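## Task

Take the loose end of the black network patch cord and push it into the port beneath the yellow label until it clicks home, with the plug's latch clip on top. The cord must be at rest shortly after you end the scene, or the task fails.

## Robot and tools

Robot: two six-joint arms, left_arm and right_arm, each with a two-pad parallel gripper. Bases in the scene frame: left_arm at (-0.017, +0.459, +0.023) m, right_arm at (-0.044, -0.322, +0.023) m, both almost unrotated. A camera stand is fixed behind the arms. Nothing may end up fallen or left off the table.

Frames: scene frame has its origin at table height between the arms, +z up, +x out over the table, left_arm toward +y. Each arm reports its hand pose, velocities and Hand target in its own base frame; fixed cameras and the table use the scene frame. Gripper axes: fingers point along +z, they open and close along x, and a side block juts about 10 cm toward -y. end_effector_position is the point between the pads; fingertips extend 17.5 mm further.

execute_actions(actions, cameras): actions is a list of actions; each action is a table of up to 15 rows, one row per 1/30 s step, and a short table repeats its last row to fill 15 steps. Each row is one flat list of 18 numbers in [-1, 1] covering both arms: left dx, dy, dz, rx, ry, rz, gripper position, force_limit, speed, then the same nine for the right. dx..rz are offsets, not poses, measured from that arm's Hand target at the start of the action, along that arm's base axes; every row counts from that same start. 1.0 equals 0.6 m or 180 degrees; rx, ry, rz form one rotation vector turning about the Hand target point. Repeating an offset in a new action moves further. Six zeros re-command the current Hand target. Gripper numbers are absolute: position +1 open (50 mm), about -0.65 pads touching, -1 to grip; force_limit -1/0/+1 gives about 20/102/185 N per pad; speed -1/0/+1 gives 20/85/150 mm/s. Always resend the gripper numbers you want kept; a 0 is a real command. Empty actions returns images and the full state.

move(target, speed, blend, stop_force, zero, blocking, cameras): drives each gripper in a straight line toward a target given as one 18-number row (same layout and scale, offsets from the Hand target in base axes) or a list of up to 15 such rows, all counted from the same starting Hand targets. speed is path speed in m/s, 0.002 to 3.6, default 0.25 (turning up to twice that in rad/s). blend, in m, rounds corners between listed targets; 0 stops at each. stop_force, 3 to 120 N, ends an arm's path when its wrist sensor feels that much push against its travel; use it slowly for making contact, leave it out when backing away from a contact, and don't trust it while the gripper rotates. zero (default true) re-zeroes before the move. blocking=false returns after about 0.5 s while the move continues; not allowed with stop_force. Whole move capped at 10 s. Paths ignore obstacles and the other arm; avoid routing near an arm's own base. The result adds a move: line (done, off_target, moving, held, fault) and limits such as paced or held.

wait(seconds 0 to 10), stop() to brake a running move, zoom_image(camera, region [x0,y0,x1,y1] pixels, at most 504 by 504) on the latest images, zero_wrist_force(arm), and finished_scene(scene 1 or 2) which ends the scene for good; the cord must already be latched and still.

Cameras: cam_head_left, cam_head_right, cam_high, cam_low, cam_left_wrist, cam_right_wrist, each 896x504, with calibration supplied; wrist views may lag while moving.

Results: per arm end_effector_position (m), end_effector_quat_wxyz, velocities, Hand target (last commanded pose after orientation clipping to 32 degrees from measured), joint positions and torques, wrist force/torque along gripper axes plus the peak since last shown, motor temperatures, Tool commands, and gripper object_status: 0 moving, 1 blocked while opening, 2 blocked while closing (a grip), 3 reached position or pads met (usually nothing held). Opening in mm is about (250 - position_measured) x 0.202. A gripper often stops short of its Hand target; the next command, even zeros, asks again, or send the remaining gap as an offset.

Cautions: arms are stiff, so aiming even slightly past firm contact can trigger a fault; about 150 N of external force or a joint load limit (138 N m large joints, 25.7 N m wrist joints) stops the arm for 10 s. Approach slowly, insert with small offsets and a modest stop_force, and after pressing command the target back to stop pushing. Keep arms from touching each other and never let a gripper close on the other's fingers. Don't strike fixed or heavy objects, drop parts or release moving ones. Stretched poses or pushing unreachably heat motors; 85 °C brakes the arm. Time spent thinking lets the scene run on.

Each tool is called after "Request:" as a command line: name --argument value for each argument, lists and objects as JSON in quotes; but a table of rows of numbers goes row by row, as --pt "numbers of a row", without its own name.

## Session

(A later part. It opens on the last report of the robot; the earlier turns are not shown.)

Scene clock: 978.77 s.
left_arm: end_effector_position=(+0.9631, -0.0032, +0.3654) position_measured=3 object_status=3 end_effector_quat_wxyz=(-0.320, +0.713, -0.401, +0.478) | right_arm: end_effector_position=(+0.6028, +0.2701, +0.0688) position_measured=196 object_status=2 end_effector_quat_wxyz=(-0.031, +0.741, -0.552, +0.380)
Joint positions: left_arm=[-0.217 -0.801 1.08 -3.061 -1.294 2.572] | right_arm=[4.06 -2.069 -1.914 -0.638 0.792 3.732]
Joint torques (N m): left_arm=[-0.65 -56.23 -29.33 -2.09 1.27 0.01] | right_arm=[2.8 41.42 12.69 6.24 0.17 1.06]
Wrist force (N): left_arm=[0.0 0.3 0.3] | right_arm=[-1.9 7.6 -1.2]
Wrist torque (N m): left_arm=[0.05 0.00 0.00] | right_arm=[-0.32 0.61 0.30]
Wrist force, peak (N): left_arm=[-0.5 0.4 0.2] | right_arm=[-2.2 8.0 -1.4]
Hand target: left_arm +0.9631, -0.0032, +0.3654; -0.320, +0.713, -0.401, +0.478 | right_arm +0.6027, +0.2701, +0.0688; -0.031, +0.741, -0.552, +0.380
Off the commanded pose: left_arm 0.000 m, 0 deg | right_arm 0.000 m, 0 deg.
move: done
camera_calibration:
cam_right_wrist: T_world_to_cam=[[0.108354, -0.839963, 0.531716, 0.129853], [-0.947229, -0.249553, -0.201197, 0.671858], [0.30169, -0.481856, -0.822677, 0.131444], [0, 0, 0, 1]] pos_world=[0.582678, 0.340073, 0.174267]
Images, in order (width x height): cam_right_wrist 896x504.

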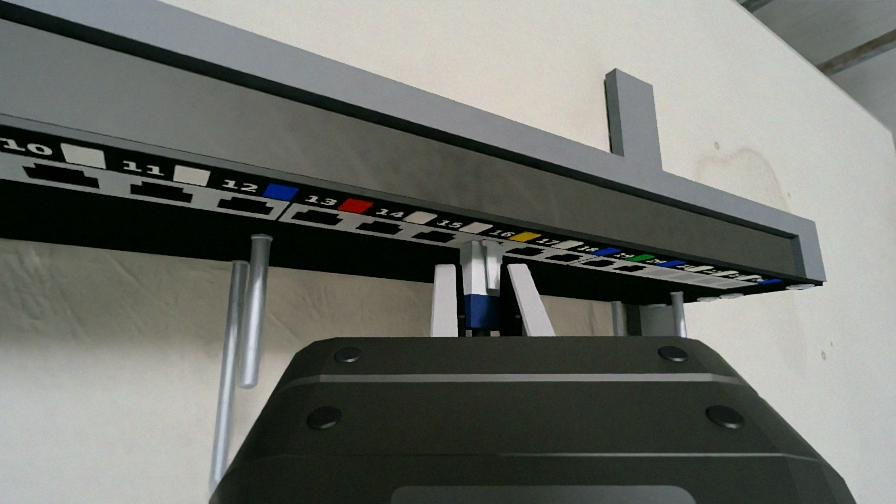

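Request:
move --pt "0 0 0 0 0 0 1 1 1 0.0149 0.0017 0 0 0 0 -1 -0.4 -1" --speed 0.01 --stop_force 25 --cameras '["cam_right_wrist"]'

Request:
zoom_image --camera "cam_right_wrist" --region '[430, 200, 540, 310]'

Scene clock: 991.27 s.
left_arm: end_effector_position=(+0.9631, -0.0032, +0.3654) position_measured=3 object_status=3 end_effector_quat_wxyz=(-0.320, +0.713, -0.401, +0.478) | right_arm: end_effector_position=(+0.6072, +0.2706, +0.0687) position_measured=196 object_status=2 end_effector_quat_wxyz=(-0.031, +0.741, -0.552, +0.380)
Joint positions: left_arm=[-0.217 -0.801 1.08 -3.061 -1.294 2.572] | right_arm=[4.055 -2.076 -1.903 -0.636 0.793 3.724]
Joint torques (N m): left_arm=[-0.8 -56.29 -29.15 -2.17 1.27 0.04] | right_arm=[10.04 45.55 12.88 2.55 -5.51 2]
Wrist force (N): left_arm=[-0.2 0.2 0.2] | right_arm=[-2.5 10.2 -3.4]
Wrist torque (N m): left_arm=[0.02 0.03 0.00] | right_arm=[-0.26 0.62 0.17]
Wrist force, peak (N): left_arm=[-0.2 0.5 0.3] | right_arm=[1.4 28.0 -16.7]
Hand target: left_arm +0.9631, -0.0032, +0.3654; -0.320, +0.713, -0.401, +0.478 | right_arm +0.6071, +0.2706, +0.0687; -0.031, +0.741, -0.552, +0.380 (not the last commanded pose)
Off the commanded pose: left_arm 0.000 m, 0 deg | right_arm 0.005 m, 0 deg.
move: contact (right_arm)
camera_calibration:
cam_right_wrist: T_world_to_cam=[[0.108473, -0.839967, 0.531685, 0.129744], [-0.947252, -0.249587, -0.201047, 0.676054], [0.301575, -0.481832, -0.822734, 0.130456], [0, 0, 0, 1]] pos_world=[0.586978, 0.340573, 0.174266]
Images, in order (width x height): cam_right_wrist 896x504.

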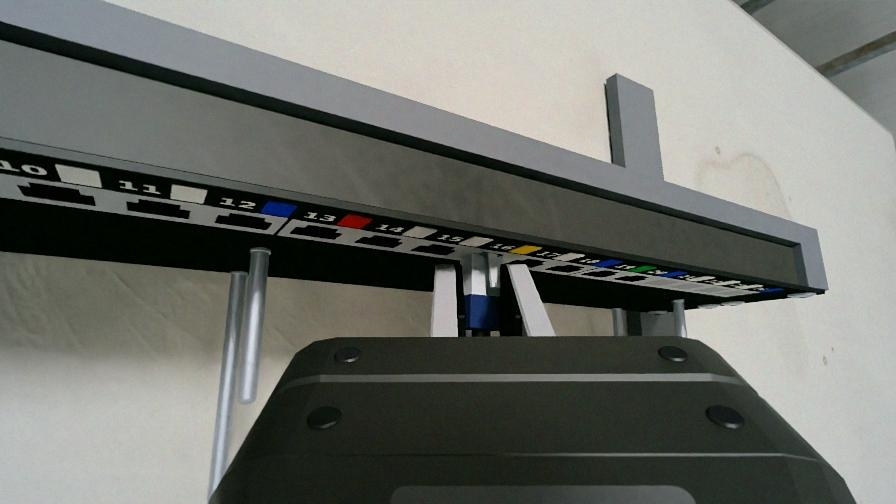

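Scaled by 4.582 from the camera's 896x504 image, which has a finer 1280x720 frame.

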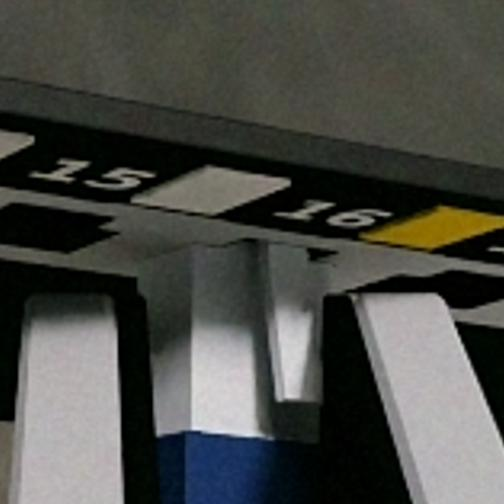

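Request:
move --pt "0 0 0 0 0 0 1 1 1 0.0066 0.0008 0 0 0 0 -1 -0.4 -1" --speed 0.01 --stop_force 30

Request:
move --pt "0 0 0 0 0 0 1 1 1 -0.0075 -0.0008 0 0 0 0 -1 -0.4 -1" --speed 0.006 --stop_force 20 --cameras '["cam_right_wrist"]'

Request:
zoom_image --camera "cam_right_wrist" --region '[430, 200, 540, 310]'

Scene clock: 1010.63 s.
left_arm: end_effector_position=(+0.9631, -0.0032, +0.3654) position_measured=3 object_status=3 end_effector_quat_wxyz=(-0.320, +0.713, -0.401, +0.478) | right_arm: end_effector_position=(+0.6111, +0.2710, +0.0687) position_measured=196 object_status=2 end_effector_quat_wxyz=(-0.031, +0.741, -0.552, +0.380)
Joint positions: left_arm=[-0.217 -0.801 1.08 -3.061 -1.294 2.572] | right_arm=[4.05 -2.083 -1.893 -0.635 0.793 3.717]
Joint torques (N m): left_arm=[-0.16 -56.97 -29.46 -1.98 1.29 0.03] | right_arm=[3.05 44.54 17.26 6.96 -3.16 1.74]
Wrist force (N): left_arm=[0.0 0.4 0.3] | right_arm=[-1.7 23.6 -16.9]
Wrist torque (N m): left_arm=[0.07 0.01 -0.01] | right_arm=[-0.16 0.63 0.22]
Wrist force, peak (N): left_arm=[-0.5 0.4 0.2] | right_arm=[2.5 31.3 -18.6]
Hand target: left_arm +0.9631, -0.0032, +0.3654; -0.320, +0.713, -0.401, +0.478 | right_arm +0.6111, +0.2711, +0.0687; -0.031, +0.741, -0.552, +0.380
Off the commanded pose: left_arm 0.000 m, 0 deg | right_arm 0.000 m, 0 deg.
move: done

Scene clock: 1011.67 s.
left_arm: end_effector_position=(+0.9631, -0.0032, +0.3654) position_measured=3 object_status=3 end_effector_quat_wxyz=(-0.320, +0.713, -0.401, +0.478) | right_arm: end_effector_position=(+0.6107, +0.2710, +0.0687) position_measured=196 object_status=2 end_effector_quat_wxyz=(-0.031, +0.741, -0.552, +0.380)
Joint positions: left_arm=[-0.217 -0.801 1.08 -3.061 -1.294 2.572] | right_arm=[4.05 -2.082 -1.894 -0.635 0.793 3.718]
Joint torques (N m): left_arm=[-0.57 -56.21 -29.26 -2 1.24 0.01] | right_arm=[-7.25 31.35 30.02 3.66 -4.34 -2.18]
Wrist force (N): left_arm=[-0.4 0.2 0.3] | right_arm=[-1.2 12.0 -3.4]
Wrist torque (N m): left_arm=[0.02 0.06 0.00] | right_arm=[-0.26 0.57 0.11]
Wrist force, peak (N): left_arm=[-0.2 0.4 0.5] | right_arm=[-2.0 23.7 -16.2]
Hand target: left_arm +0.9631, -0.0032, +0.3654; -0.320, +0.713, -0.401, +0.478 | right_arm +0.6107, +0.2710, +0.0687; -0.031, +0.741, -0.552, +0.380 (not the last commanded pose)
Off the commanded pose: left_arm 0.000 m, 0 deg | right_arm 0.004 m, 0 deg.
move: contact (right_arm)
camera_calibration:
cam_right_wrist: T_world_to_cam=[[0.1084, -0.840034, 0.531595, 0.129772], [-0.947256, -0.249511, -0.201123, 0.679553], [0.301589, -0.481755, -0.822774, 0.129535], [0, 0, 0, 1]] pos_world=[0.590577, 0.340973, 0.174266]
Images, in order (width x height): cam_right_wrist 896x504.

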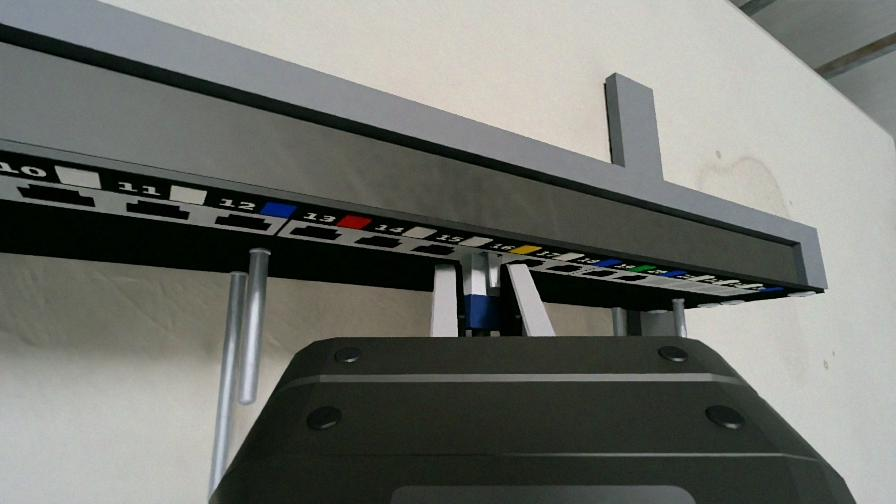

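Scaled by 4.582 from the camera's 896x504 image, which has a finer 1280x720 frame.

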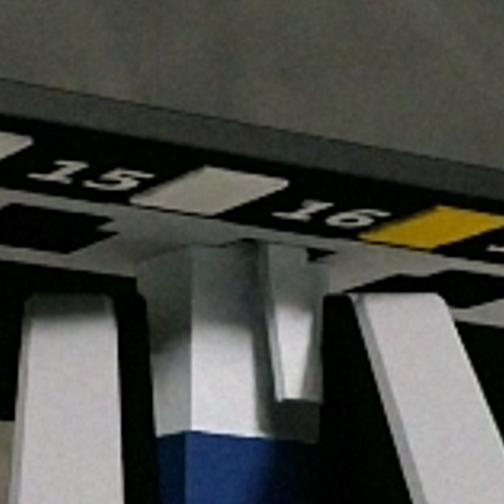

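Request:
move --pt "0 0 0 0 0 0 1 1 1 -0.0075 -0.0008 0 0 0 0 -1 -0.4 -1" --speed 0.006 --stop_force 25 --cameras '["cam_right_wrist"]'

Request:
zoom_image --camera "cam_right_wrist" --region '[430, 200, 540, 310]'

Scene clock: 1020.37 s.
left_arm: end_effector_position=(+0.9631, -0.0032, +0.3654) position_measured=3 object_status=3 end_effector_quat_wxyz=(-0.320, +0.713, -0.401, +0.478) | right_arm: end_effector_position=(+0.6095, +0.2708, +0.0688) position_measured=196 object_status=2 end_effector_quat_wxyz=(-0.031, +0.741, -0.552, +0.380)
Joint positions: left_arm=[-0.217 -0.801 1.08 -3.061 -1.294 2.572] | right_arm=[4.052 -2.08 -1.897 -0.635 0.793 3.72]
Joint torques (N m): left_arm=[-0.82 -56.34 -29.02 -1.9 1.25 -0.01] | right_arm=[-5.89 29.97 23.27 3.63 1.63 -2.14]
Wrist force (N): left_arm=[-0.2 0.2 0.3] | right_arm=[-2.2 -6.3 4.2]
Wrist torque (N m): left_arm=[0.04 0.03 0.00] | right_arm=[-0.60 0.59 0.11]
Wrist force, peak (N): left_arm=[-0.6 0.1 0.3] | right_arm=[-4.3 -16.2 9.9]
Hand target: left_arm +0.9631, -0.0032, +0.3654; -0.320, +0.713, -0.401, +0.478 | right_arm +0.6095, +0.2708, +0.0688; -0.031, +0.741, -0.552, +0.380 (not the last commanded pose)
Off the commanded pose: left_arm 0.000 m, 0 deg | right_arm 0.003 m, 0 deg.
move: contact (right_arm)
camera_calibration:
cam_right_wrist: T_world_to_cam=[[0.108211, -0.840125, 0.531489, 0.129842], [-0.947244, -0.249381, -0.201338, 0.678373], [0.301692, -0.481663, -0.82279, 0.129793], [0, 0, 0, 1]] pos_world=[0.589377, 0.340773, 0.174365]
Images, in order (width x height): cam_right_wrist 896x504.

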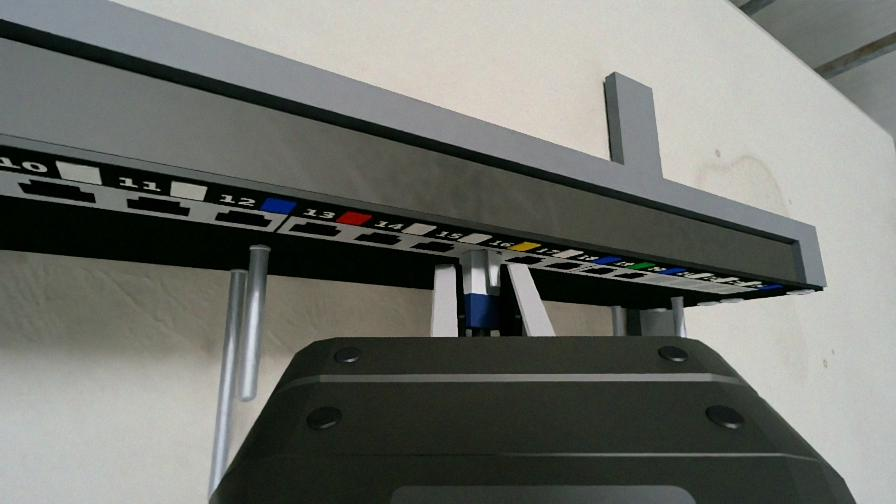

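Scaled by 4.582 from the camera's 896x504 image, which has a finer 1280x720 frame.

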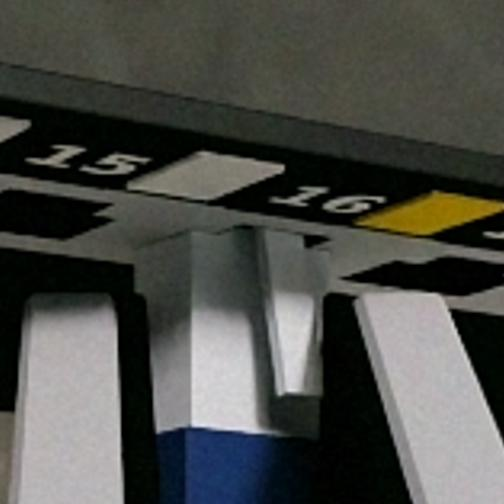

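Request:
move --pt "0 0 0 0 0 0 1 1 1 0.0007 0.0001 0 0 0 0 -1 -0.4 -1" --pt "0 0 0 0 0 0 1 1 1 0.0007 0.0001 0 0 0 0 -0.05 -0.4 -1" --pt "0 0 0 0 0 0 1 1 1 -0.0815 0.0496 0.0925 0 0 0 -0.05 -0.4 -1" --speed '[0.02,0.02,0.08]' --cameras '["cam_right_wrist","cam_head_left","cam_head_right"]'

Request:
zoom_image --camera "cam_right_wrist" --region '[430, 100, 570, 240]'

Request:
zoom_image --camera "cam_head_left" --region '[440, 250, 520, 310]'

Scene clock: 1042.40 s.
left_arm: end_effector_position=(+0.9631, -0.0032, +0.3654) position_measured=3 object_status=3 end_effector_quat_wxyz=(-0.320, +0.713, -0.401, +0.478) | right_arm: end_effector_position=(+0.5607, +0.3007, +0.1243) position_measured=160 object_status=3 end_effector_quat_wxyz=(-0.031, +0.741, -0.552, +0.380)
Joint positions: left_arm=[-0.217 -0.801 1.08 -3.061 -1.294 2.572] | right_arm=[4.154 -1.936 -1.902 -0.876 0.788 3.863]
Joint torques (N m): left_arm=[-0.66 -56.23 -29.24 -1.89 1.26 -0.02] | right_arm=[-6.76 34.09 17.37 4.12 -4.14 -1.69]
Wrist force (N): left_arm=[-0.1 0.2 0.2] | right_arm=[-5.4 -0.1 3.1]
Wrist torque (N m): left_arm=[0.02 0.01 0.00] | right_arm=[-0.58 0.63 0.30]
Wrist force, peak (N): left_arm=[-0.5 0.6 0.3] | right_arm=[-1.8 8.7 -3.8]
Hand target: left_arm +0.9631, -0.0032, +0.3654; -0.320, +0.713, -0.401, +0.478 | right_arm +0.5606, +0.3006, +0.1243; -0.031, +0.741, -0.552, +0.380
Off the commanded pose: left_arm 0.000 m, 0 deg | right_arm 0.000 m, 0 deg.
move: done
camera_calibration:
cam_right_wrist: T_world_to_cam=[[0.10823, -0.840191, 0.531381, 0.130795], [-0.947217, -0.249412, -0.20143, 0.650702], [0.301773, -0.481532, -0.822837, 0.204531], [0, 0, 0, 1]] pos_world=[0.540478, 0.370674, 0.229865]
Images, in order (width x height): cam_head_left 896x504, cam_head_right 896x504, cam_right_wrist 896x504.

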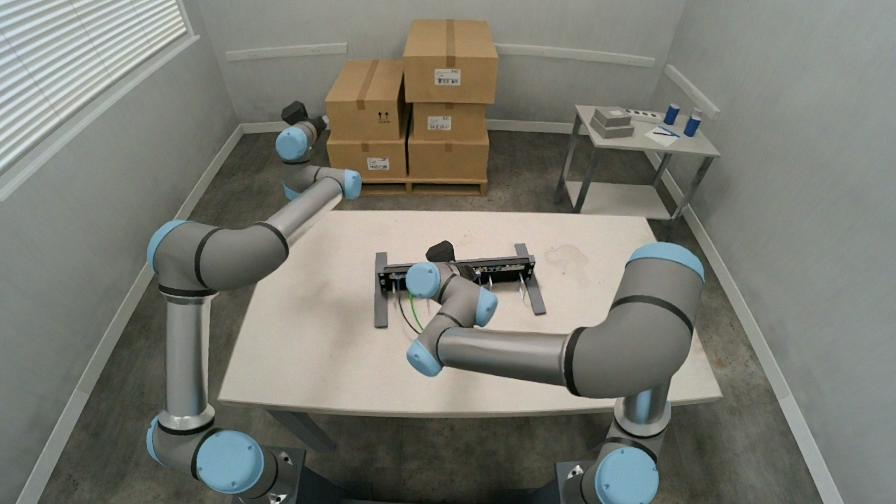

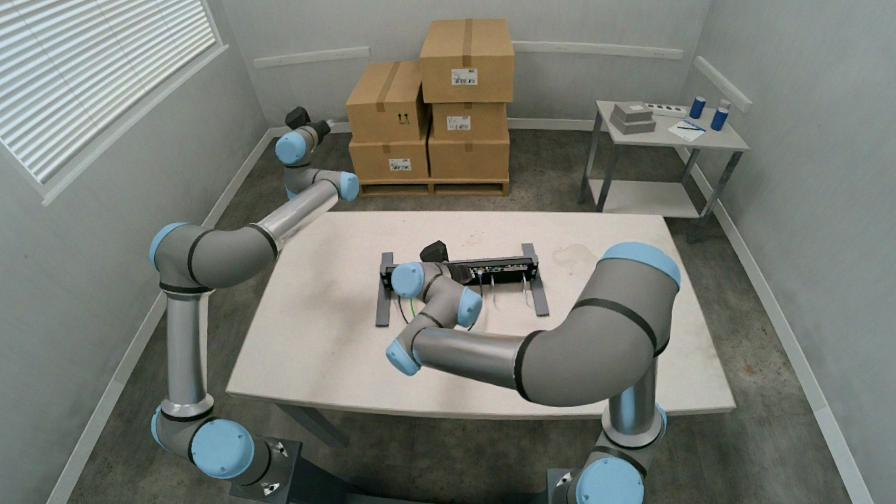

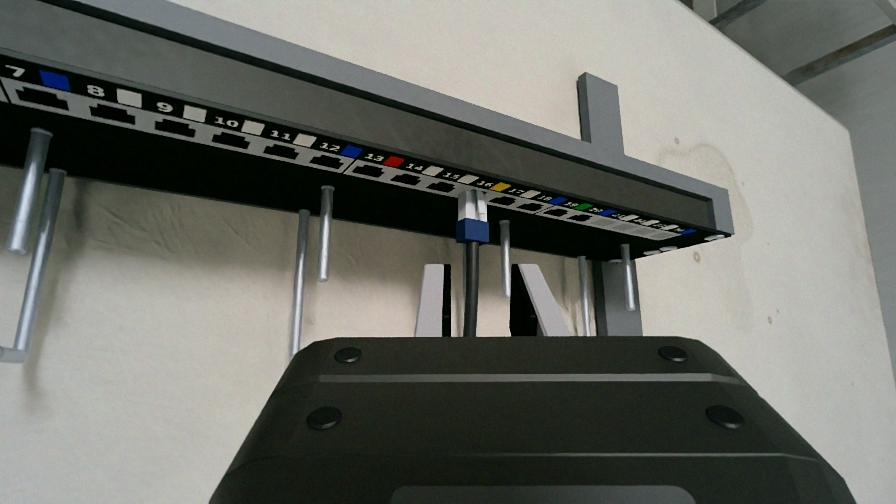

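Scaled by 3.600 from the camera's 896x504 image, which has a finer 1280x720 frame.

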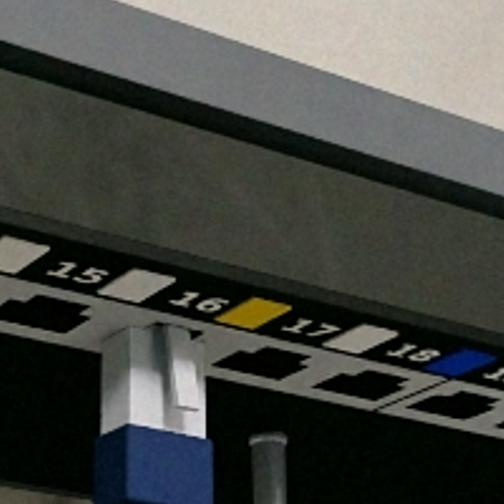

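Scaled by 6.300 from the camera's 896x504 image, which has a finer 1280x720 frame.

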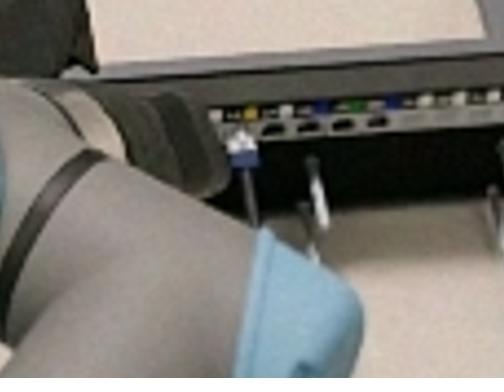

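Request:
finished_scene --scene 2

The scene is finished: the task was done.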